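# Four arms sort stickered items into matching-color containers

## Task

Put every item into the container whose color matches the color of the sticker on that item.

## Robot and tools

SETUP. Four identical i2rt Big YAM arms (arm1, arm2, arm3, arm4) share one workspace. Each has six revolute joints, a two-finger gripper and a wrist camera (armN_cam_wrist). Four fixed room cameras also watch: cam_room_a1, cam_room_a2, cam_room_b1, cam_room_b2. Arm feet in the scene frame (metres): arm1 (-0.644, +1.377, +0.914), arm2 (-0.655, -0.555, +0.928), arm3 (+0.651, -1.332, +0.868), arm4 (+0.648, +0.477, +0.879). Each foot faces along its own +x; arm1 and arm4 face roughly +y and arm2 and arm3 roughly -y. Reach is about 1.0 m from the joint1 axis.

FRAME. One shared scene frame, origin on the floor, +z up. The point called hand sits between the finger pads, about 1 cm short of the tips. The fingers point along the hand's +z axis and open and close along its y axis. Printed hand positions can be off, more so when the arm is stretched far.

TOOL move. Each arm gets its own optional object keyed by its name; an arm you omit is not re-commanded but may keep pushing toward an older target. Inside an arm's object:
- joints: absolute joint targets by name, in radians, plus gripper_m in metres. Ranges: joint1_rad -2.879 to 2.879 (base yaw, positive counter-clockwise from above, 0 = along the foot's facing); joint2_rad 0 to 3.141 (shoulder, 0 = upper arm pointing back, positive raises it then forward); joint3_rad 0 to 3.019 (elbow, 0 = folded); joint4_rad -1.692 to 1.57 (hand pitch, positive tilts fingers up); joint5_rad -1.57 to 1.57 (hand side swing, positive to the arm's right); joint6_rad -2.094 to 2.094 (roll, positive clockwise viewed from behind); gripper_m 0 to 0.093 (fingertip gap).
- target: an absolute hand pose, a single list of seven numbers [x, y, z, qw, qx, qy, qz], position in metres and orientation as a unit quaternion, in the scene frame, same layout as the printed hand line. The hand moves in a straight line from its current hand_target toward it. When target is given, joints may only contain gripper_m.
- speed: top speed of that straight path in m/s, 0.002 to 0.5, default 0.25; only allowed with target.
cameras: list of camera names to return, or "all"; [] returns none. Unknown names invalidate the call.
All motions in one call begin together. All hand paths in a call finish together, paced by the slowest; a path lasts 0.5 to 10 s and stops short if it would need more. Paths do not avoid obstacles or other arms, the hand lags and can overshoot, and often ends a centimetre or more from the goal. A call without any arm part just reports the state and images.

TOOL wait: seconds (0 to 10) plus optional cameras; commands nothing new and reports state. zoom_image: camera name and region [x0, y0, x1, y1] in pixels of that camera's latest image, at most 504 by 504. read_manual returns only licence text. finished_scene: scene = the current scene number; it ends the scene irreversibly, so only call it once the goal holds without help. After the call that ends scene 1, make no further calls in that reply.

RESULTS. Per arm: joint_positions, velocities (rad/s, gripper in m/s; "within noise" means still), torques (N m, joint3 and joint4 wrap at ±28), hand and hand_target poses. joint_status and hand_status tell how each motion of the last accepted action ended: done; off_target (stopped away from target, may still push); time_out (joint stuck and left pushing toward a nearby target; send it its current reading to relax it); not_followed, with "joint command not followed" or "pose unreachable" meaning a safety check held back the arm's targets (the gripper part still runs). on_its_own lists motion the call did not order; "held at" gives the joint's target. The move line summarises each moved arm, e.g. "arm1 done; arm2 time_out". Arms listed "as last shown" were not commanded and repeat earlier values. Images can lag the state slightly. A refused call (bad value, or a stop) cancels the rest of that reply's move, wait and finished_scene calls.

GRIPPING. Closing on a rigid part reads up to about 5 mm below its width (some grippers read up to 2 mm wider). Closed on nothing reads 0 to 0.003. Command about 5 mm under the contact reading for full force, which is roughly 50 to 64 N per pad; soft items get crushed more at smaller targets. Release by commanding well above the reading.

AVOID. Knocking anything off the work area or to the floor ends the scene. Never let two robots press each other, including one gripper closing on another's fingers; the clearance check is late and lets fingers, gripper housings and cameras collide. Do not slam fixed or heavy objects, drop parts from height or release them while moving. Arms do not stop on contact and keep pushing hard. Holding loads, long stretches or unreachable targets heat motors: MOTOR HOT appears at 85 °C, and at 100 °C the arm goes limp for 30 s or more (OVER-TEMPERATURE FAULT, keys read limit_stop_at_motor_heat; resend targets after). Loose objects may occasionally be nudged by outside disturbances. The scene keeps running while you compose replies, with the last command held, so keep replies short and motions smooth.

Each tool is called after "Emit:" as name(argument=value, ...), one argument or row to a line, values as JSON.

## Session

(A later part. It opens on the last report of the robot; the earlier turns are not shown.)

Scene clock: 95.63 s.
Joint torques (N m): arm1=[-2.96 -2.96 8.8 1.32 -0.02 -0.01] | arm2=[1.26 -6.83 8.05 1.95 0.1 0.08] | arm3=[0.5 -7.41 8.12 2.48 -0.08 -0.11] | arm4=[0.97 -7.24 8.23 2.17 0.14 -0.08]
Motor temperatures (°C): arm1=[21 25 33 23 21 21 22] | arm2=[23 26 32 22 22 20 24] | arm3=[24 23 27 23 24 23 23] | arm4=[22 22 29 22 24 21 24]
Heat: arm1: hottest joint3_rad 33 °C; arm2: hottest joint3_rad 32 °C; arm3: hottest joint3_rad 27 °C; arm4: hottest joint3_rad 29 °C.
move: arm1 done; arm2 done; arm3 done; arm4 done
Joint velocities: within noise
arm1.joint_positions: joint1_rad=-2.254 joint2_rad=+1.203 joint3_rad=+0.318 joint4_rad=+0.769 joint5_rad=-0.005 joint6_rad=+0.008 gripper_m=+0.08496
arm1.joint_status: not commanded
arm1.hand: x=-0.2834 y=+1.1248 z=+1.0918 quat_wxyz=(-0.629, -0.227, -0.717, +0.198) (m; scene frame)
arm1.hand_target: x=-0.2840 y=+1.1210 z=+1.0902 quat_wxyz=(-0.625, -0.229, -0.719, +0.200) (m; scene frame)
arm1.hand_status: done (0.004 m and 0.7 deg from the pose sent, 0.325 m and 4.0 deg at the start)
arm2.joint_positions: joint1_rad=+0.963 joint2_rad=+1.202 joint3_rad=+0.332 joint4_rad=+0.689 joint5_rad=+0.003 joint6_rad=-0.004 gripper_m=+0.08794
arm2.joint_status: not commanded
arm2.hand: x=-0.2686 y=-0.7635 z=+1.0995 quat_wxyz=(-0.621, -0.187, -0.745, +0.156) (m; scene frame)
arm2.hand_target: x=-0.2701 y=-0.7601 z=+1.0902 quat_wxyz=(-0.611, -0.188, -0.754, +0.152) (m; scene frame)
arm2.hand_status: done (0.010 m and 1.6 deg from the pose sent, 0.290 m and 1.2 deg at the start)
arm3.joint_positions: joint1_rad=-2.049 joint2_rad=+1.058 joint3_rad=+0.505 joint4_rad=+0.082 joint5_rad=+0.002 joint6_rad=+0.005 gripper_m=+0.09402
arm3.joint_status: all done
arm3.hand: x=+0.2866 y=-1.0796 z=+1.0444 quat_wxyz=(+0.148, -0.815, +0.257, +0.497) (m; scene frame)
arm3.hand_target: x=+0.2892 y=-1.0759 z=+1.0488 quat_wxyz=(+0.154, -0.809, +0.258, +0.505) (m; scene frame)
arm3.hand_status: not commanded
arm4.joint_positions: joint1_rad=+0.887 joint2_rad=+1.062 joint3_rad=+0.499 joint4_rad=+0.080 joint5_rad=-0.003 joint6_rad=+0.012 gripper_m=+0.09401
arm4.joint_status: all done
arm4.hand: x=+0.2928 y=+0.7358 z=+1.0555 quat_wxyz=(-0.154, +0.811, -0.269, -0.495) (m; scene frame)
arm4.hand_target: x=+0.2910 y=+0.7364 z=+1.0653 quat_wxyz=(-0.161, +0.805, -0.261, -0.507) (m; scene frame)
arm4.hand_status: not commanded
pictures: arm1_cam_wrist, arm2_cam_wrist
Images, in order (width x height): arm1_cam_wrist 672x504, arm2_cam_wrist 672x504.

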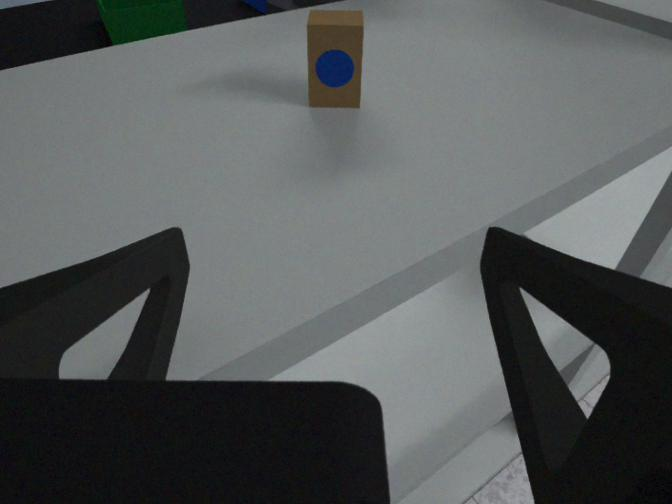

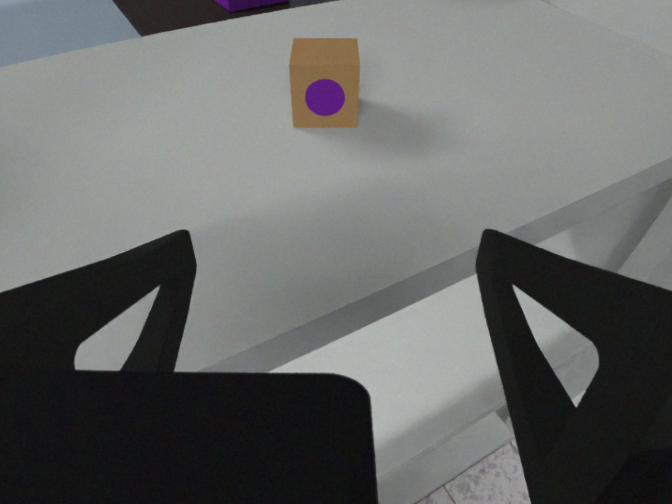

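Emit:
move(
  arm4={"target":[0.021,0.929,1.045,0.1851,-0.7559,0.2412,0.580],"speed":0.3},
  arm3={"target":[0.019,-0.905,1.045,0.1421,-0.7715,0.1852,0.592],"speed":0.3},
  cameras=["arm3_cam_wrist","arm4_cam_wrist"],
)

Scene clock: 107.50 s.
Joint torques (N m): arm1=[-2.67 -2.78 8.77 1.51 -0.05 0.04] | arm2=[1.2 -6.95 8.03 1.95 0.09 0.08] | arm3=[0.62 -19.9 12.03 2.03 -0.12 -0.12] | arm4=[1.38 -19.08 10.99 1.65 0.06 -0.11]
Motor temperatures (°C): arm1=[21 25 33 23 21 21 22] | arm2=[23 26 31 22 22 20 23] | arm3=[24 23 28 23 24 23 23] | arm4=[22 22 30 22 24 21 24]
Heat: arm1: hottest joint3_rad 33 °C; arm2: hottest joint3_rad 31 °C; arm3: hottest joint3_rad 28 °C; arm4: hottest joint3_rad 30 °C.
move: arm3 off_target; arm4 off_target
Joint velocities: within noise
arm1: as last shown
arm1.hand: x=-0.2833 y=+1.1249 z=+1.0918 quat_wxyz=(-0.629, -0.227, -0.717, +0.198) (m; scene frame)
arm1.hand_target: x=-0.2840 y=+1.1210 z=+1.0902 quat_wxyz=(-0.625, -0.229, -0.719, +0.199) (m; scene frame)
arm2.joint_positions: joint1_rad=+0.963 joint2_rad=+1.202 joint3_rad=+0.332 joint4_rad=+0.688 joint5_rad=+0.003 joint6_rad=-0.004 gripper_m=+0.08794
arm2.joint_status: not commanded
arm2.hand: x=-0.2686 y=-0.7635 z=+1.0994 quat_wxyz=(-0.621, -0.187, -0.745, +0.156) (m; scene frame)
arm2.hand_target: x=-0.2701 y=-0.7600 z=+1.0901 quat_wxyz=(-0.611, -0.188, -0.754, +0.152) (m; scene frame)
arm2.hand_status: not commanded
arm3.joint_positions: joint1_rad=-2.059 joint2_rad=+1.892 joint3_rad=+1.239 joint4_rad=+0.351 joint5_rad=-0.142 joint6_rad=-0.043 gripper_m=+0.09402
arm3.joint_status: not commanded
arm3.hand: x=+0.0266 y=-0.9232 z=+1.0243 quat_wxyz=(+0.130, -0.784, +0.188, +0.577) (m; scene frame)
arm3.hand_target: x=+0.0205 y=-0.9059 z=+1.0452 quat_wxyz=(+0.142, -0.771, +0.185, +0.592) (m; scene frame)
arm3.hand_status: off_target (0.029 m and 2.7 deg from the pose sent, 0.320 m and 14.6 deg at the start)
arm4.joint_positions: joint1_rad=+0.887 joint2_rad=+1.934 joint3_rad=+1.268 joint4_rad=+0.371 joint5_rad=-0.003 joint6_rad=+0.007 gripper_m=+0.09401
arm4.joint_status: not commanded
arm4.hand: x=+0.0351 y=+0.9224 z=+1.0329 quat_wxyz=(-0.179, +0.762, -0.251, -0.569) (m; scene frame)
arm4.hand_target: x=+0.0220 y=+0.9283 z=+1.0451 quat_wxyz=(-0.185, +0.756, -0.241, -0.580) (m; scene frame)
arm4.hand_status: off_target (0.020 m and 2.0 deg from the pose sent, 0.334 m and 12.6 deg at the start)
pictures: arm3_cam_wrist, arm4_cam_wrist
Images, in order (width x height): arm3_cam_wrist 672x504, arm4_cam_wrist 672x504.

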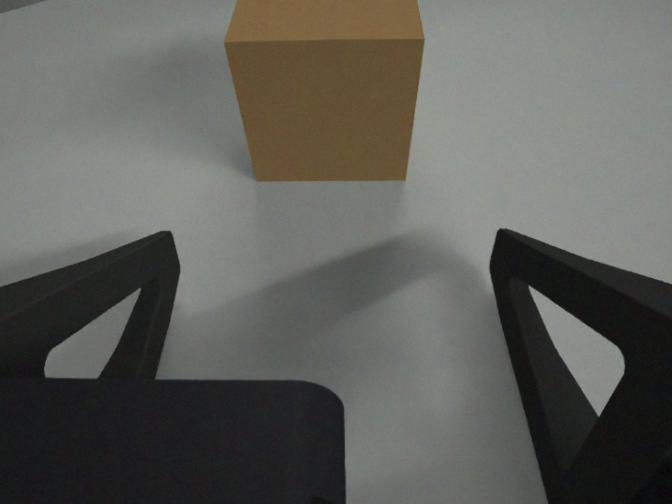

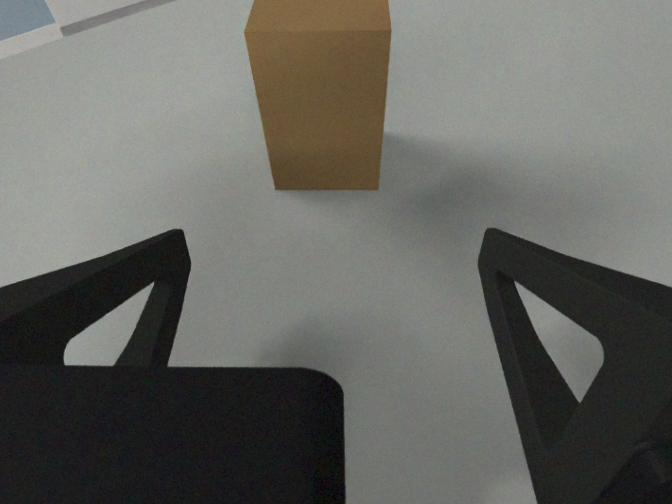

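Emit:
move(
  arm4={"target":[-0.059,0.993,1.024,0.1851,-0.7559,0.2412,0.580],"speed":0.15},
  arm3={"target":[-0.069,-0.864,1.028,0.1421,-0.7715,0.1852,0.592],"speed":0.15},
  cameras=["arm3_cam_wrist","arm4_cam_wrist"],
)

Scene clock: 117.10 s.
Joint torques (N m): arm1=[-2.73 -3.02 8.92 1.54 -0.01 0.02] | arm2=[1.32 -6.89 8.09 1.98 0.09 0.08] | arm3=[2.14 -22.12 12.59 1.31 0.01 -0.01] | arm4=[0.73 -23.24 11.97 1.01 -0.05 -0.09]
Motor temperatures (°C): arm1=[21 25 33 23 21 21 22] | arm2=[23 25 31 22 22 20 23] | arm3=[24 24 29 23 24 23 23] | arm4=[22 23 32 22 24 21 24]
Heat: arm1: hottest joint3_rad 33 °C; arm2: hottest joint3_rad 31 °C; arm3: hottest joint3_rad 29 °C; arm4: hottest joint3_rad 32 °C.
move: arm3 off_target; arm4 off_target
Joint velocities: within noise
arm1, arm2: as last shown
arm3.joint_positions: joint1_rad=-2.057 joint2_rad=+2.107 joint3_rad=+1.589 joint4_rad=+0.257 joint5_rad=-0.120 joint6_rad=-0.047 gripper_m=+0.09402
arm3.joint_status: not commanded
arm3.hand: x=-0.0539 y=-0.8643 z=+1.0289 quat_wxyz=(+0.145, -0.772, +0.188, +0.589) (m; scene frame)
arm3.hand_target: x=-0.0682 y=-0.8647 z=+1.0282 quat_wxyz=(+0.142, -0.771, +0.185, +0.592) (m; scene frame)
arm3.hand_status: off_target (0.015 m and 0.6 deg from the pose sent, 0.112 m and 2.7 deg at the start)
arm4.joint_positions: joint1_rad=+0.887 joint2_rad=+2.179 joint3_rad=+1.644 joint4_rad=+0.259 joint5_rad=-0.008 joint6_rad=+0.002 gripper_m=+0.09401
arm4.joint_status: not commanded
arm4.hand: x=-0.0494 y=+0.9825 z=+1.0205 quat_wxyz=(-0.181, +0.758, -0.246, -0.576) (m; scene frame)
arm4.hand_target: x=-0.0580 y=+0.9924 z=+1.0241 quat_wxyz=(-0.185, +0.756, -0.241, -0.580) (m; scene frame)
arm4.hand_status: off_target (0.015 m and 0.9 deg from the pose sent, 0.118 m and 2.0 deg at the start)
pictures: arm3_cam_wrist, arm4_cam_wrist
Images, in order (width x height): arm3_cam_wrist 672x504, arm4_cam_wrist 672x504.

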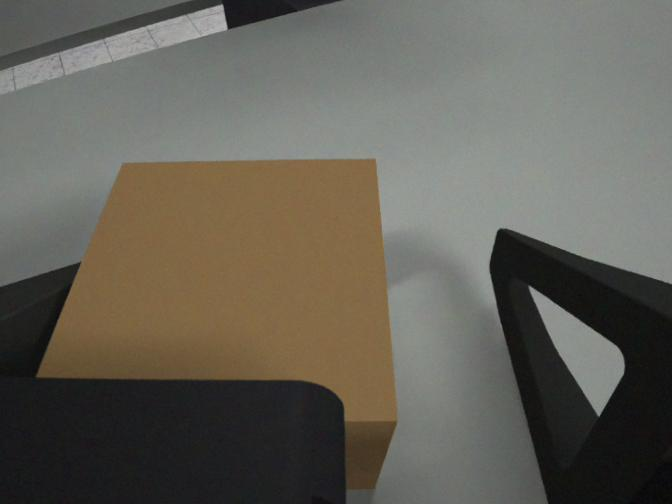

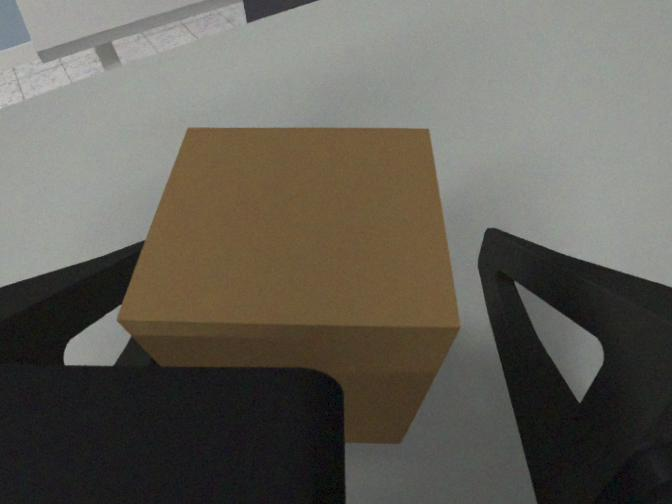

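Emit:
move(
  arm4={"target":[-0.062,0.987,1.022,0.1851,-0.7559,0.2412,0.580],"speed":0.08},
  arm3={"target":[-0.074,-0.886,1.022,0.1421,-0.7715,0.1852,0.592],"speed":0.08},
  cameras=["arm3_cam_wrist","arm4_cam_wrist"],
)

Scene clock: 127.20 s.
Joint torques (N m): arm1=[-2.49 -3.55 8.76 1.24 -0.07 -0.03] | arm2=[1.26 -6.89 8.05 1.99 0.1 0.08] | arm3=[2.32 -22.89 9.69 2.41 0.06 0.03] | arm4=[1.49 -23.18 11.63 1.31 0.23 -0.05]
Motor temperatures (°C): arm1=[21 25 33 23 21 21 21] | arm2=[23 25 30 22 22 20 23] | arm3=[24 25 30 23 24 23 23] | arm4=[22 23 35 22 24 21 24]
Heat: arm1: hottest joint3_rad 33 °C; arm2: hottest joint3_rad 30 °C; arm3: hottest joint3_rad 30 °C; arm4: hottest joint3_rad 35 °C.
move: arm3 off_target; arm4 off_target
Joint velocities: within noise
arm1, arm2: as last shown
arm3.joint_positions: joint1_rad=-2.030 joint2_rad=+2.107 joint3_rad=+1.589 joint4_rad=+0.257 joint5_rad=-0.091 joint6_rad=-0.046 gripper_m=+0.09402
arm3.joint_status: not commanded
arm3.hand: x=-0.0643 y=-0.8797 z=+1.0290 quat_wxyz=(+0.148, -0.773, +0.186, +0.589) (m; scene frame)
arm3.hand_target: x=-0.0736 y=-0.8863 z=+1.0222 quat_wxyz=(+0.142, -0.771, +0.185, +0.592) (m; scene frame)
arm3.hand_status: off_target (0.014 m and 0.8 deg from the pose sent, 0.030 m and 0.6 deg at the start)
arm4.joint_positions: joint1_rad=+0.887 joint2_rad=+2.179 joint3_rad=+1.644 joint4_rad=+0.259 joint5_rad=-0.006 joint6_rad=+0.002 gripper_m=+0.09401
arm4.joint_status: not commanded
arm4.hand: x=-0.0492 y=+0.9828 z=+1.0204 quat_wxyz=(-0.181, +0.758, -0.247, -0.576) (m; scene frame)
arm4.hand_target: x=-0.0611 y=+0.9864 z=+1.0220 quat_wxyz=(-0.185, +0.756, -0.241, -0.580) (m; scene frame)
arm4.hand_status: off_target (0.014 m and 0.9 deg from the pose sent, 0.013 m and 0.9 deg at the start)
pictures: arm3_cam_wrist, arm4_cam_wrist
Images, in order (width x height): arm3_cam_wrist 672x504, arm4_cam_wrist 672x504.

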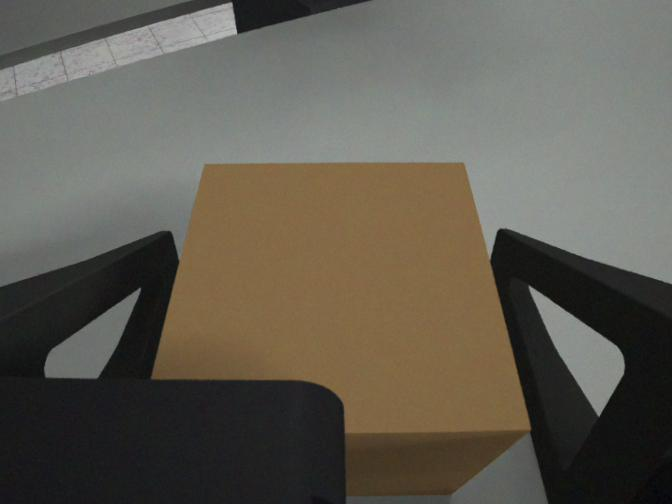

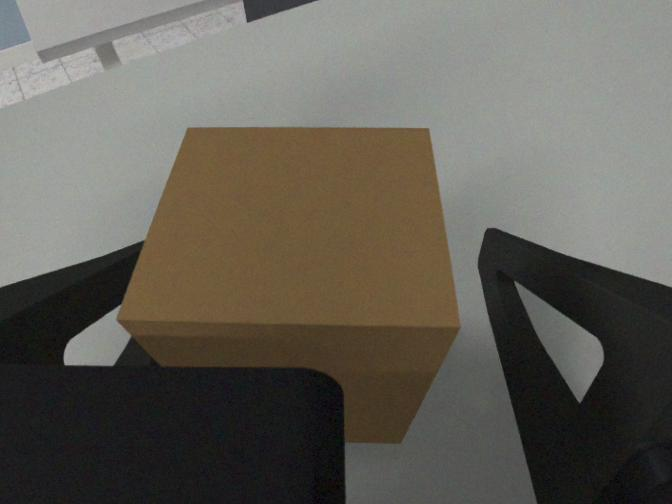

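Emit:
move(
  arm4={"joints":{"gripper_m":0.028}},
  arm3={"joints":{"gripper_m":0.036}},
  cameras=["arm3_cam_wrist","arm4_cam_wrist"],
)

Emit:
move(
  arm4={"target":[-0.035,0.965,1.075,0.1851,-0.7559,0.2412,0.580],"speed":0.2},
  arm3={"target":[-0.05,-0.886,1.075,0.1421,-0.7715,0.1852,0.592],"speed":0.2},
  cameras=["arm3_cam_wrist","arm4_cam_wrist"],
)

Emit:
move(
  arm4={"target":[0.30,0.725,1.12,0.1851,-0.7559,0.2412,0.580],"speed":0.35},
  arm3={"target":[0.30,-1.085,1.12,0.1421,-0.7715,0.1852,0.592],"speed":0.35},
  cameras=["arm3_cam_wrist","arm4_cam_wrist"],
)

Scene clock: 140.70 s.
Joint torques (N m): arm1=[-3.02 -2.78 8.77 1.46 -0.05 0.01] | arm2=[1.32 -6.89 8.06 1.98 0.09 0.08] | arm3=[2.43 -22.89 9.69 2.43 0.03 0.03] | arm4=[1.32 -23.53 11.69 1.46 0.2 -0.06]
Motor temperatures (°C): arm1=[21 24 32 23 21 21 21] | arm2=[23 25 30 22 22 20 23] | arm3=[24 26 30 23 24 23 23] | arm4=[22 24 37 22 24 21 24]
Heat: arm1: hottest joint3_rad 32 °C; arm2: hottest joint3_rad 30 °C; arm3: hottest joint3_rad 30 °C; arm4: hottest joint3_rad 37 °C.
move: arm3 off_target; arm4 off_target
Joint velocities: within noise
arm1, arm2: as last shown
arm3.joint_positions: joint1_rad=-2.030 joint2_rad=+2.107 joint3_rad=+1.589 joint4_rad=+0.257 joint5_rad=-0.091 joint6_rad=-0.045 gripper_m=+0.05294
arm3.joint_status: gripper_m off_target (ended at +0.05296, target +0.03600)
arm3.hand: x=-0.0643 y=-0.8797 z=+1.0290 quat_wxyz=(+0.147, -0.773, +0.187, +0.589) (m; scene frame)
arm3.hand_target: x=-0.0736 y=-0.8863 z=+1.0221 quat_wxyz=(+0.142, -0.771, +0.185, +0.592) (m; scene frame)
arm3.hand_status: not commanded
arm4.joint_positions: joint1_rad=+0.887 joint2_rad=+2.179 joint3_rad=+1.644 joint4_rad=+0.259 joint5_rad=-0.005 joint6_rad=+0.002 gripper_m=+0.04360
arm4.joint_status: gripper_m off_target (ended at +0.04362, target +0.02800)
arm4.hand: x=-0.0491 y=+0.9829 z=+1.0204 quat_wxyz=(-0.182, +0.758, -0.247, -0.576) (m; scene frame)
arm4.hand_target: x=-0.0612 y=+0.9864 z=+1.0220 quat_wxyz=(-0.185, +0.756, -0.241, -0.580) (m; scene frame)
arm4.hand_status: not commanded
pictures: arm3_cam_wrist, arm4_cam_wrist
Images, in order (width x height): arm3_cam_wrist 672x504, arm4_cam_wrist 672x504.

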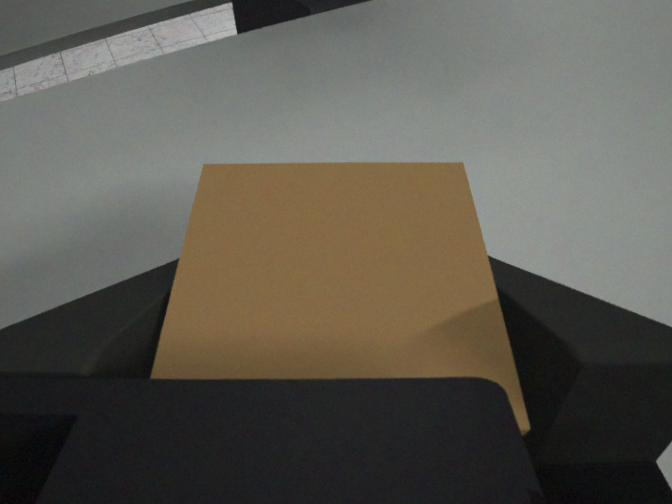

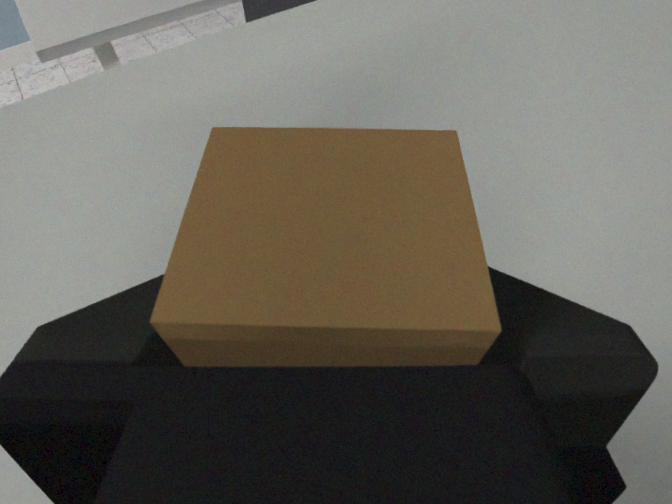

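Scene clock: 141.93 s.
Joint torques (N m): arm1=[-2.26 -3.49 8.83 1.33 -0.06 0.01] | arm2=[1.14 -6.95 8.06 1.96 0.1 0.08] | arm3=[1.14 -25.05 8.72 1.72 -0.12 -0.02] | arm4=[1.79 -25.35 8.94 1.29 0.23 -0.01]
Motor temperatures (°C): arm1=[21 24 32 23 21 21 21] | arm2=[23 25 30 22 22 20 23] | arm3=[24 26 30 23 24 23 23] | arm4=[22 24 37 22 24 21 25]
Heat: arm1: hottest joint3_rad 32 °C; arm2: hottest joint3_rad 30 °C; arm3: hottest joint3_rad 30 °C; arm4: hottest joint3_rad 37 °C.
move: arm3 done; arm4 off_target
Joint velocities: within noise
arm1, arm2: as last shown
arm3.joint_positions: joint1_rad=-2.030 joint2_rad=+2.028 joint3_rad=+1.567 joint4_rad=+0.197 joint5_rad=-0.105 joint6_rad=-0.045 gripper_m=+0.05294
arm3.joint_status: not commanded
arm3.hand: x=-0.0540 y=-0.8888 z=+1.0667 quat_wxyz=(+0.141, -0.774, +0.183, +0.589) (m; scene frame)
arm3.hand_target: x=-0.0502 y=-0.8860 z=+1.0749 quat_wxyz=(+0.142, -0.771, +0.185, +0.592) (m; scene frame)
arm3.hand_status: done (0.010 m and 0.6 deg from the pose sent, 0.049 m and 0.7 deg at the start)
arm4.joint_positions: joint1_rad=+0.888 joint2_rad=+2.071 joint3_rad=+1.583 joint4_rad=+0.217 joint5_rad=-0.002 joint6_rad=+0.002 gripper_m=+0.04360
arm4.joint_status: not commanded
arm4.hand: x=-0.0317 y=+0.9699 z=+1.0655 quat_wxyz=(-0.183, +0.756, -0.247, -0.578) (m; scene frame)
arm4.hand_target: x=-0.0349 y=+0.9650 z=+1.0748 quat_wxyz=(-0.185, +0.756, -0.241, -0.580) (m; scene frame)
arm4.hand_status: off_target (0.011 m and 0.7 deg from the pose sent, 0.059 m and 0.9 deg at the start)
pictures: arm3_cam_wrist, arm4_cam_wrist
Images, in order (width x height): arm3_cam_wrist 672x504, arm4_cam_wrist 672x504.

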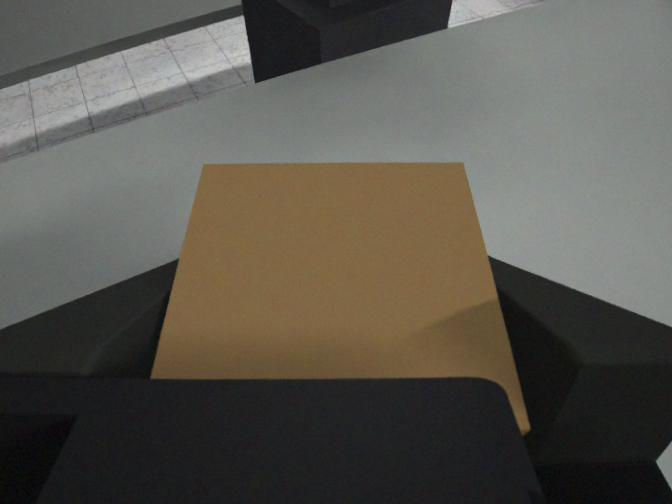

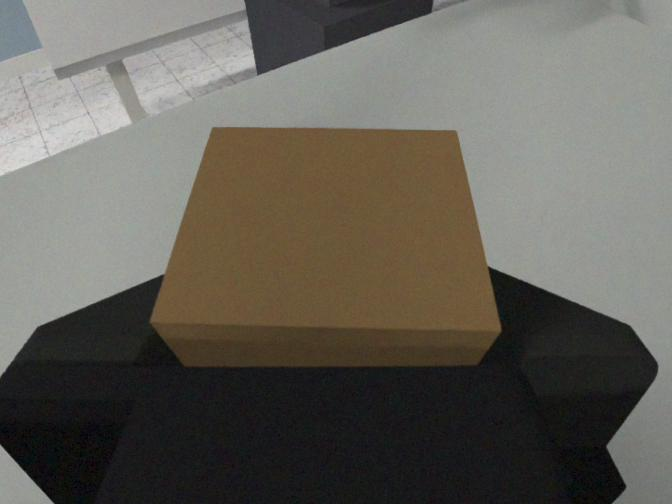

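Scene clock: 143.87 s.
Joint torques (N m): arm1=[-2.2 -3.31 8.84 1.5 -0.04 0] | arm2=[1.38 -7 8.06 1.98 0.09 0.08] | arm3=[0.32 -4.31 9.21 1.73 -0.14 -0.12] | arm4=[1.26 -3.72 9.37 1.17 0.22 -0.03]
Motor temperatures (°C): arm1=[21 24 32 23 21 21 21] | arm2=[23 25 30 22 22 20 23] | arm3=[24 26 30 23 24 23 23] | arm4=[22 24 36 22 24 21 25]
Heat: arm1: hottest joint3_rad 32 °C; arm2: hottest joint3_rad 30 °C; arm3: hottest joint3_rad 30 °C; arm4: hottest joint3_rad 36 °C.
move: arm3 done; arm4 done
Joint velocities: within noise
arm1, arm2: as last shown
arm3.joint_positions: joint1_rad=-2.126 joint2_rad=+0.887 joint3_rad=+0.493 joint4_rad=+0.143 joint5_rad=-0.205 joint6_rad=-0.059 gripper_m=+0.05294
arm3.joint_status: not commanded
arm3.hand: x=+0.2975 y=-1.0897 z=+1.1229 quat_wxyz=(+0.138, -0.769, +0.183, +0.596) (m; scene frame)
arm3.hand_target: x=+0.3000 y=-1.0851 z=+1.1200 quat_wxyz=(+0.142, -0.771, +0.185, +0.592) (m; scene frame)
arm3.hand_status: done (0.006 m and 0.7 deg from the pose sent, 0.408 m and 0.6 deg at the start)
arm4.joint_positions: joint1_rad=+0.895 joint2_rad=+0.904 joint3_rad=+0.452 joint4_rad=+0.198 joint5_rad=+0.004 joint6_rad=+0.002 gripper_m=+0.04360
arm4.joint_status: not commanded
arm4.hand: x=+0.3038 y=+0.7255 z=+1.1208 quat_wxyz=(-0.185, +0.752, -0.244, -0.584) (m; scene frame)
arm4.hand_target: x=+0.3000 y=+0.7249 z=+1.1199 quat_wxyz=(-0.185, +0.756, -0.241, -0.580) (m; scene frame)
arm4.hand_status: done (0.004 m and 0.7 deg from the pose sent, 0.416 m and 0.7 deg at the start)
pictures: arm3_cam_wrist, arm4_cam_wrist
Images, in order (width x height): arm3_cam_wrist 672x504, arm4_cam_wrist 672x504.

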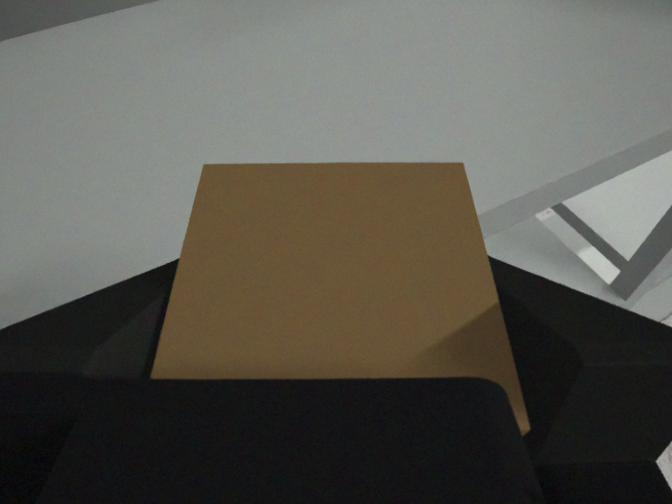

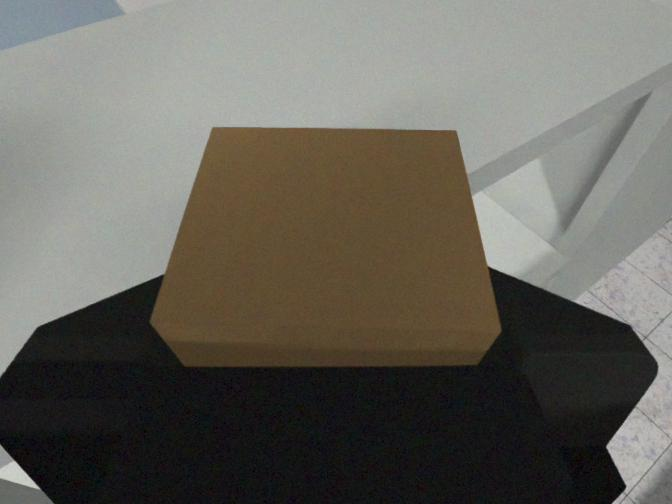

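Emit:
move(
  arm4={"joints":{"joint1_rad":-1.9,"joint2_rad":0.7,"joint3_rad":1.3,"joint4_rad":-1.2,"joint5_rad":0,"joint6_rad":0}},
  arm3={"joints":{"joint1_rad":1.80,"joint2_rad":0.7,"joint3_rad":1.3,"joint4_rad":-1.2,"joint5_rad":0,"joint6_rad":0}},
  cameras=[],
)

Emit:
move(
  arm4={"target":[1.125,0.337,0.93,0,0,1,0],"speed":0.4},
  arm3={"target":[1.185,-1.272,0.92,0,0,1,0],"speed":0.4},
  cameras=["arm3_cam_wrist","arm4_cam_wrist"],
)

Scene clock: 151.87 s.
Joint torques (N m): arm1=[-2.37 -3.43 8.87 1.42 -0.04 0.05] | arm2=[1.26 -6.89 8.06 1.98 0.1 0.08] | arm3=[1.9 -2.02 13.93 1.39 0.12 0.01] | arm4=[0.21 -1.9 12.37 0.94 0 0.02]
Motor temperatures (°C): arm1=[21 24 32 23 21 21 21] | arm2=[23 25 30 22 22 20 23] | arm3=[24 25 30 23 24 23 24] | arm4=[22 24 36 22 24 21 25]
Heat: arm1: hottest joint3_rad 32 °C; arm2: hottest joint3_rad 30 °C; arm3: hottest joint3_rad 30 °C; arm4: hottest joint3_rad 36 °C.
move: arm3 done; arm4 done
Joint velocities: within noise
arm1, arm2: as last shown
arm3.joint_positions: joint1_rad=+1.790 joint2_rad=+0.710 joint3_rad=+1.239 joint4_rad=-1.196 joint5_rad=-0.002 joint6_rad=-0.006 gripper_m=+0.05294
arm3.joint_status: all done
arm3.hand: x=+0.9525 y=-1.2955 z=+1.3359 quat_wxyz=(-0.437, +0.050, -0.898, -0.015) (m; scene frame)
arm3.hand_target: x=+0.9446 y=-1.2932 z=+1.3695 quat_wxyz=(-0.466, +0.051, -0.883, -0.019) (m; scene frame)
arm3.hand_status: not commanded
arm4.joint_positions: joint1_rad=-1.898 joint2_rad=+0.707 joint3_rad=+1.243 joint4_rad=-1.191 joint5_rad=+0.004 joint6_rad=+0.002 gripper_m=+0.04359
arm4.joint_status: all done
arm4.hand: x=+0.9418 y=+0.3969 z=+1.3502 quat_wxyz=(-0.436, -0.122, -0.889, +0.063) (m; scene frame)
arm4.hand_target: x=+0.9350 y=+0.3989 z=+1.3801 quat_wxyz=(-0.460, -0.119, -0.877, +0.065) (m; scene frame)
arm4.hand_status: not commanded
pictures: none
No camera images: "cameras" was empty.

Scene clock: 154.00 s.
Joint torques (N m): arm1=[-2.32 -3.02 8.76 1.48 -0.03 0.02] | arm2=[1.26 -6.83 8.1 1.99 0.1 0.08] | arm3=[1.26 -20.84 11.21 -0.53 -0.04 0.04] | arm4=[1.32 -17.85 9.92 -0.36 0.17 -0.09]
Motor temperatures (°C): arm1=[21 24 32 23 21 21 21] | arm2=[23 25 30 22 22 20 23] | arm3=[24 25 30 23 24 23 24] | arm4=[22 24 36 22 24 21 25]
Heat: arm1: hottest joint3_rad 32 °C; arm2: hottest joint3_rad 30 °C; arm3: hottest joint3_rad 30 °C; arm4: hottest joint3_rad 36 °C.
move: arm3 off_target; arm4 off_target
Joint velocities: within noise
arm1.joint_positions: joint1_rad=-2.254 joint2_rad=+1.203 joint3_rad=+0.318 joint4_rad=+0.769 joint5_rad=-0.005 joint6_rad=+0.008 gripper_m=+0.08496
arm1.joint_status: not commanded
arm1.hand: x=-0.2833 y=+1.1249 z=+1.0918 quat_wxyz=(-0.629, -0.227, -0.717, +0.198) (m; scene frame)
arm1.hand_target: x=-0.2840 y=+1.1210 z=+1.0902 quat_wxyz=(-0.625, -0.229, -0.719, +0.199) (m; scene frame)
arm1.hand_status: not commanded
arm2: as last shown
arm3.joint_positions: joint1_rad=+1.793 joint2_rad=+1.880 joint3_rad=+1.346 joint4_rad=-1.092 joint5_rad=-0.012 joint6_rad=+0.098 gripper_m=+0.05294
arm3.joint_status: not commanded
arm3.hand: x=+1.1647 y=-1.2774 z=+0.8956 quat_wxyz=(+0.028, +0.001, -1.000, +0.004) (m; scene frame)
arm3.hand_target: x=+1.1840 y=-1.2721 z=+0.9205 quat_wxyz=(+0.000, +0.000, -1.000, +0.000) (m; scene frame)
arm3.hand_status: off_target (0.032 m and 3.2 deg from the pose sent, 0.477 m and 52.2 deg at the start)
arm4.joint_positions: joint1_rad=-1.922 joint2_rad=+1.781 joint3_rad=+1.210 joint4_rad=-1.044 joint5_rad=-0.008 joint6_rad=-0.272 gripper_m=+0.04359
arm4.joint_status: not commanded
arm4.hand: x=+1.1055 y=+0.3397 z=+0.9099 quat_wxyz=(+0.023, -0.011, -1.000, -0.008) (m; scene frame)
arm4.hand_target: x=+1.1241 y=+0.3374 z=+0.9302 quat_wxyz=(+0.000, +0.000, -1.000, +0.000) (m; scene frame)
arm4.hand_status: off_target (0.028 m and 3.0 deg from the pose sent, 0.462 m and 54.4 deg at the start)
pictures: arm3_cam_wrist, arm4_cam_wrist
Images, in order (width x height): arm3_cam_wrist 672x504, arm4_cam_wrist 672x504.

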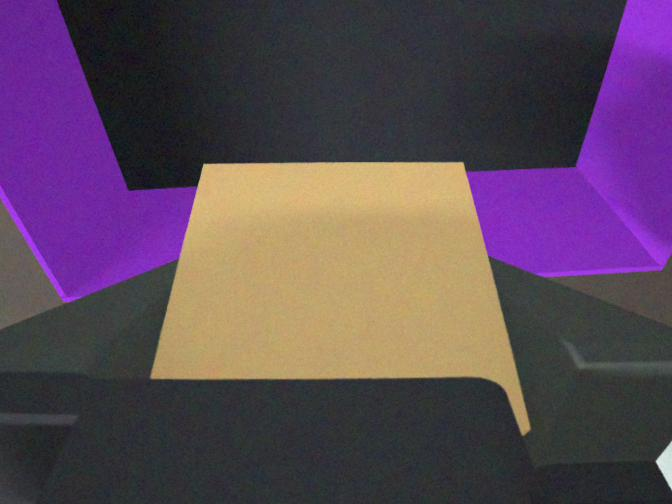

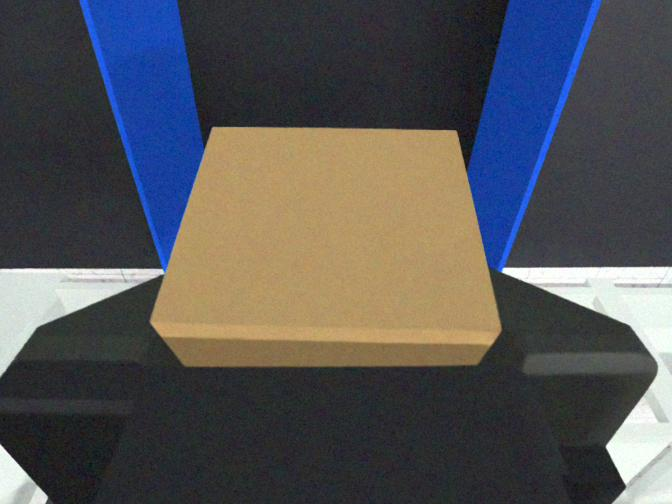

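Emit:
move(
  arm4={"target":[1.122,0.335,0.735,0,0,1,0],"speed":0.2},
  arm3={"target":[1.163,-1.272,0.735,0,0,1,0],"speed":0.2},
  cameras=["arm3_cam_wrist","arm4_cam_wrist"],
)

Scene clock: 160.80 s.
Joint torques (N m): arm1=[-2.43 -2.96 8.75 1.44 -0.04 0.02] | arm2=[1.26 -6.95 8.05 1.99 0.1 0.09] | arm3=[1.96 -18.73 5.14 0.27 0.05 0.02] | arm4=[0.62 -18.55 5.09 0.51 0.14 -0.08]
Motor temperatures (°C): arm1=[21 24 32 23 21 21 21] | arm2=[23 25 30 22 22 20 23] | arm3=[24 25 30 23 24 23 24] | arm4=[22 24 35 22 24 21 25]
Heat: arm1: hottest joint3_rad 32 °C; arm2: hottest joint3_rad 30 °C; arm3: hottest joint3_rad 30 °C; arm4: hottest joint3_rad 35 °C.
move: arm3 off_target; arm4 done
Joint velocities: within noise
arm1: as last shown
arm2.joint_positions: joint1_rad=+0.963 joint2_rad=+1.202 joint3_rad=+0.332 joint4_rad=+0.688 joint5_rad=+0.003 joint6_rad=-0.004 gripper_m=+0.08794
arm2.joint_status: not commanded
arm2.hand: x=-0.2686 y=-0.7635 z=+1.0994 quat_wxyz=(-0.621, -0.187, -0.745, +0.156) (m; scene frame)
arm2.hand_target: x=-0.2701 y=-0.7600 z=+1.0901 quat_wxyz=(-0.611, -0.188, -0.754, +0.152) (m; scene frame)
arm2.hand_status: not commanded
arm3.joint_positions: joint1_rad=+1.793 joint2_rad=+2.114 joint3_rad=+1.225 joint4_rad=-0.673 joint5_rad=-0.014 joint6_rad=+0.109 gripper_m=+0.05293
arm3.joint_status: not commanded
arm3.hand: x=+1.1671 y=-1.2790 z=+0.7424 quat_wxyz=(-0.005, -0.004, -1.000, -0.001) (m; scene frame)
arm3.hand_target: x=+1.1628 y=-1.2722 z=+0.7351 quat_wxyz=(+0.000, +0.000, -1.000, +0.000) (m; scene frame)
arm3.hand_status: off_target (0.011 m and 0.7 deg from the pose sent, 0.161 m and 3.3 deg at the start)
arm4.joint_positions: joint1_rad=-1.922 joint2_rad=+2.109 joint3_rad=+1.147 joint4_rad=-0.617 joint5_rad=-0.008 joint6_rad=-0.276 gripper_m=+0.04359
arm4.joint_status: not commanded
arm4.hand: x=+1.1174 y=+0.3353 z=+0.7371 quat_wxyz=(+0.005, -0.009, -1.000, -0.003) (m; scene frame)
arm4.hand_target: x=+1.1219 y=+0.3351 z=+0.7350 quat_wxyz=(+0.000, +0.000, -1.000, +0.000) (m; scene frame)
arm4.hand_status: done (0.005 m and 1.2 deg from the pose sent, 0.176 m and 3.0 deg at the start)
pictures: arm3_cam_wrist, arm4_cam_wrist
Images, in order (width x height): arm3_cam_wrist 672x504, arm4_cam_wrist 672x504.

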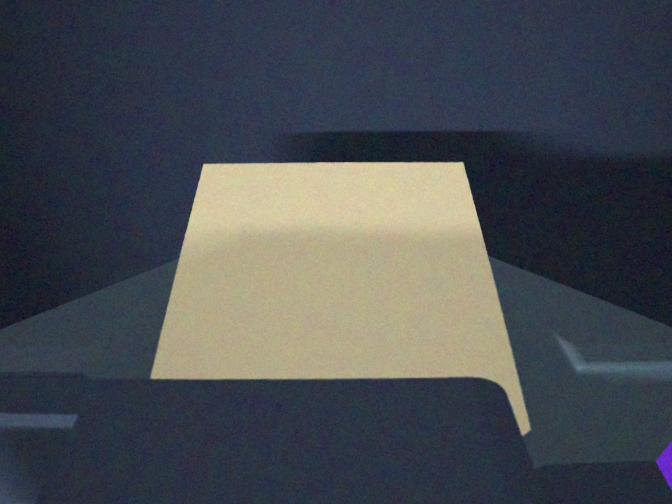

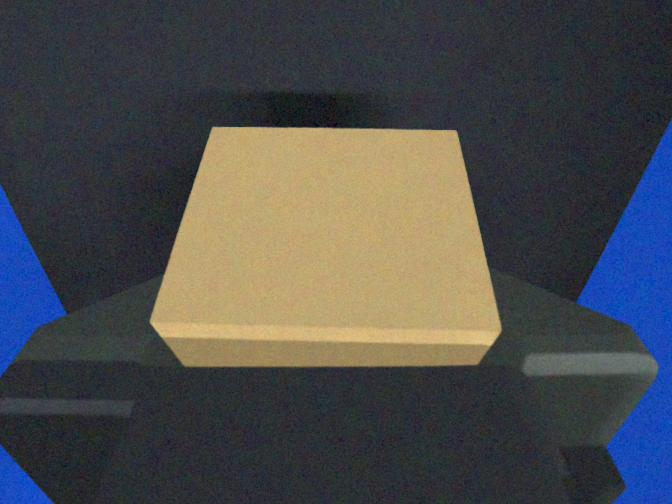

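Emit:
move(
  arm4={"target":[1.120,0.335,0.720,0,0,1,0],"speed":0.1},
  arm3={"target":[1.160,-1.268,0.718,0,0,1,0],"speed":0.1},
  cameras=[],
)

Emit:
move(
  arm4={"joints":{"gripper_m":0.065}},
  arm3={"joints":{"gripper_m":0.08}},
  cameras=["arm3_cam_wrist","arm4_cam_wrist"],
)

Emit:
move(
  arm4={"target":[1.105,0.337,0.95,0,0,1,0],"speed":0.3},
  arm3={"target":[1.135,-1.272,0.95,0,0,1,0],"speed":0.3},
  cameras=["arm3_cam_wrist","arm4_cam_wrist","cam_room_a1","cam_room_a2"],
)

Scene clock: 167.83 s.
Joint torques (N m): arm1=[-2.9 -3.14 8.72 1.4 -0.06 0.02] | arm2=[1.2 -6.89 8.05 1.98 0.09 0.09] | arm3=[2.37 -16.32 4.46 0.9 0.06 0.07] | arm4=[1.14 -16.38 4.79 0.5 0.15 -0.07]
Motor temperatures (°C): arm1=[21 24 32 23 21 21 21] | arm2=[23 25 30 22 22 20 23] | arm3=[24 25 29 23 24 23 24] | arm4=[22 24 34 22 24 21 26]
Heat: arm1: hottest joint3_rad 32 °C; arm2: hottest joint3_rad 30 °C; arm3: hottest joint3_rad 29 °C; arm4: hottest joint3_rad 34 °C.
move: arm3 off_target; arm4 off_target
Joint velocities: within noise
arm1, arm2: as last shown
arm3.joint_positions: joint1_rad=+1.797 joint2_rad=+2.116 joint3_rad=+1.225 joint4_rad=-0.650 joint5_rad=-0.014 joint6_rad=+0.112 gripper_m=+0.05293
arm3.joint_status: not commanded
arm3.hand: x=+1.1721 y=-1.2761 z=+0.7417 quat_wxyz=(-0.015, -0.003, -1.000, -0.002) (m; scene frame)
arm3.hand_target: x=+1.1591 y=-1.2684 z=+0.7190 quat_wxyz=(+0.000, +0.000, -1.000, +0.000) (m; scene frame)
arm3.hand_status: off_target (0.028 m and 1.8 deg from the pose sent, 0.028 m and 0.7 deg at the start)
arm4.joint_positions: joint1_rad=-1.922 joint2_rad=+2.118 joint3_rad=+1.147 joint4_rad=-0.584 joint5_rad=-0.007 joint6_rad=-0.278 gripper_m=+0.04359
arm4.joint_status: not commanded
arm4.hand: x=+1.1227 y=+0.3335 z=+0.7330 quat_wxyz=(-0.007, -0.008, -1.000, +0.001) (m; scene frame)
arm4.hand_target: x=+1.1196 y=+0.3351 z=+0.7203 quat_wxyz=(+0.000, +0.000, -1.000, +0.000) (m; scene frame)
arm4.hand_status: off_target (0.013 m and 1.2 deg from the pose sent, 0.017 m and 1.2 deg at the start)
pictures: none
No camera images: "cameras" was empty.

Scene clock: 168.37 s.
Joint torques (N m): arm1=[-2.61 -3.08 8.7 1.4 -0.09 0.01] | arm2=[1.26 -6.95 8.08 1.96 0.1 0.09] | arm3=[2.2 -16.32 4.42 0.5 0.04 0.05] | arm4=[0.79 -16.44 4.7 0.42 0.14 -0.08]
Motor temperatures (°C): arm1=[21 24 32 23 21 21 21] | arm2=[23 25 30 22 22 20 23] | arm3=[24 25 29 23 24 23 24] | arm4=[22 24 34 22 24 21 26]
Heat: arm1: hottest joint3_rad 32 °C; arm2: hottest joint3_rad 30 °C; arm3: hottest joint3_rad 29 °C; arm4: hottest joint3_rad 34 °C.
move: arm3 done; arm4 done
Joint velocities: within noise
arm1, arm2: as last shown
arm3.joint_positions: joint1_rad=+1.797 joint2_rad=+2.116 joint3_rad=+1.225 joint4_rad=-0.640 joint5_rad=-0.013 joint6_rad=+0.115 gripper_m=+0.07995
arm3.joint_status: all done
arm3.hand: x=+1.1743 y=-1.2759 z=+0.7418 quat_wxyz=(-0.020, -0.004, -1.000, -0.002) (m; scene frame)
arm3.hand_target: x=+1.1591 y=-1.2685 z=+0.7191 quat_wxyz=(+0.000, +0.000, -1.000, +0.000) (m; scene frame)
arm3.hand_status: not commanded
arm4.joint_positions: joint1_rad=-1.921 joint2_rad=+2.118 joint3_rad=+1.147 joint4_rad=-0.584 joint5_rad=-0.007 joint6_rad=-0.278 gripper_m=+0.06490
arm4.joint_status: all done
arm4.hand: x=+1.1228 y=+0.3337 z=+0.7330 quat_wxyz=(-0.007, -0.008, -1.000, +0.001) (m; scene frame)
arm4.hand_target: x=+1.1196 y=+0.3352 z=+0.7203 quat_wxyz=(+0.000, +0.000, -1.000, +0.000) (m; scene frame)
arm4.hand_status: not commanded
pictures: arm3_cam_wrist, arm4_cam_wrist
Images, in order (width x height): arm3_cam_wrist 672x504, arm4_cam_wrist 672x504.

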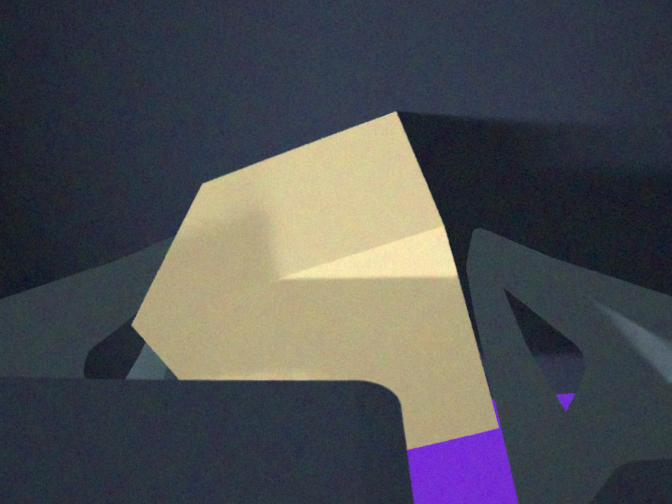

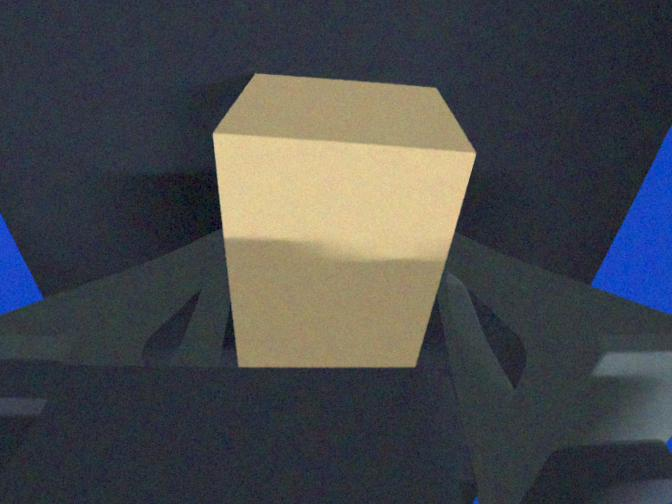

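Scene clock: 169.83 s.
Joint torques (N m): arm1=[-2.43 -2.55 8.76 1.35 -0.02 0.04] | arm2=[1.2 -6.71 8.02 1.98 0.1 0.07] | arm3=[1.9 -15.97 10.66 -0.46 0.02 -0.04] | arm4=[0.38 -15.21 9.26 -0.46 0.14 -0.08]
Motor temperatures (°C): arm1=[21 24 32 23 21 21 21] | arm2=[23 25 30 22 22 20 23] | arm3=[24 25 29 23 24 23 24] | arm4=[22 24 33 22 24 21 25]
Heat: arm1: hottest joint3_rad 32 °C; arm2: hottest joint3_rad 30 °C; arm3: hottest joint3_rad 29 °C; arm4: hottest joint3_rad 33 °C.
move: arm3 off_target; arm4 off_target
Joint velocities: within noise
arm1, arm2: as last shown
arm3.joint_positions: joint1_rad=+1.799 joint2_rad=+1.708 joint3_rad=+1.229 joint4_rad=-1.115 joint5_rad=-0.013 joint6_rad=+0.115 gripper_m=+0.07996
arm3.joint_status: not commanded
arm3.hand: x=+1.1219 y=-1.2782 z=+0.9397 quat_wxyz=(+0.012, -0.004, -1.000, +0.002) (m; scene frame)
arm3.hand_target: x=+1.1344 y=-1.2720 z=+0.9500 quat_wxyz=(+0.000, +0.000, -1.000, +0.000) (m; scene frame)
arm3.hand_status: off_target (0.018 m and 1.5 deg from the pose sent, 0.212 m and 2.3 deg at the start)
arm4.joint_positions: joint1_rad=-1.921 joint2_rad=+1.697 joint3_rad=+1.187 joint4_rad=-1.076 joint5_rad=-0.007 joint6_rad=-0.285 gripper_m=+0.06491
arm4.joint_status: not commanded
arm4.hand: x=+1.0949 y=+0.3432 z=+0.9407 quat_wxyz=(+0.009, -0.005, -1.000, -0.004) (m; scene frame)
arm4.hand_target: x=+1.1048 y=+0.3372 z=+0.9501 quat_wxyz=(+0.000, +0.000, -1.000, +0.000) (m; scene frame)
arm4.hand_status: off_target (0.015 m and 1.2 deg from the pose sent, 0.218 m and 1.2 deg at the start)
pictures: arm3_cam_wrist, arm4_cam_wrist, cam_room_a1, cam_room_a2
Images, in order (width x height): arm3_cam_wrist 672x504, arm4_cam_wrist 672x504, cam_room_a1 672x504, cam_room_a2 672x504.

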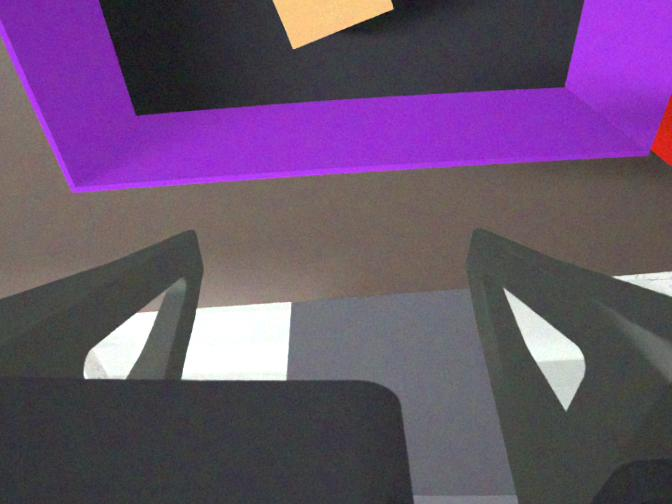

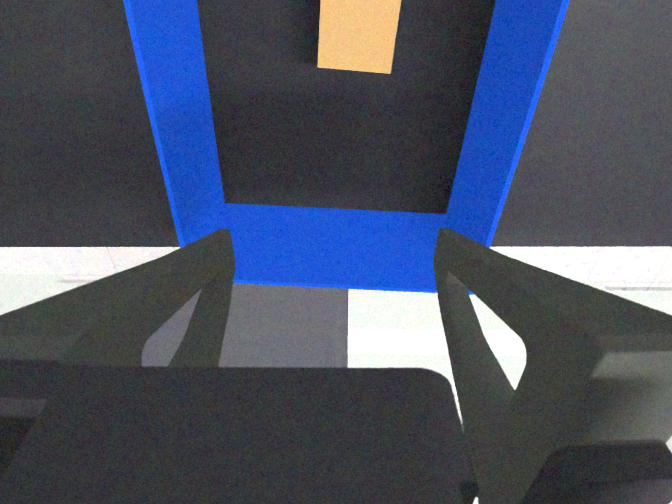

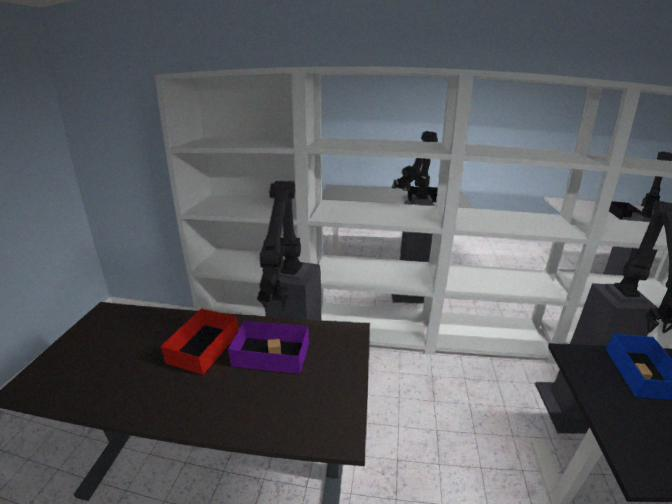

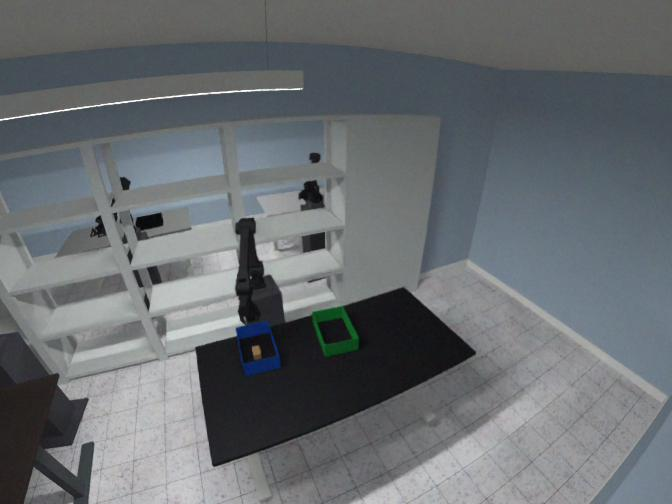

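Emit:
finished_scene(
  scene=2,
)

The scene is finished: the task was done.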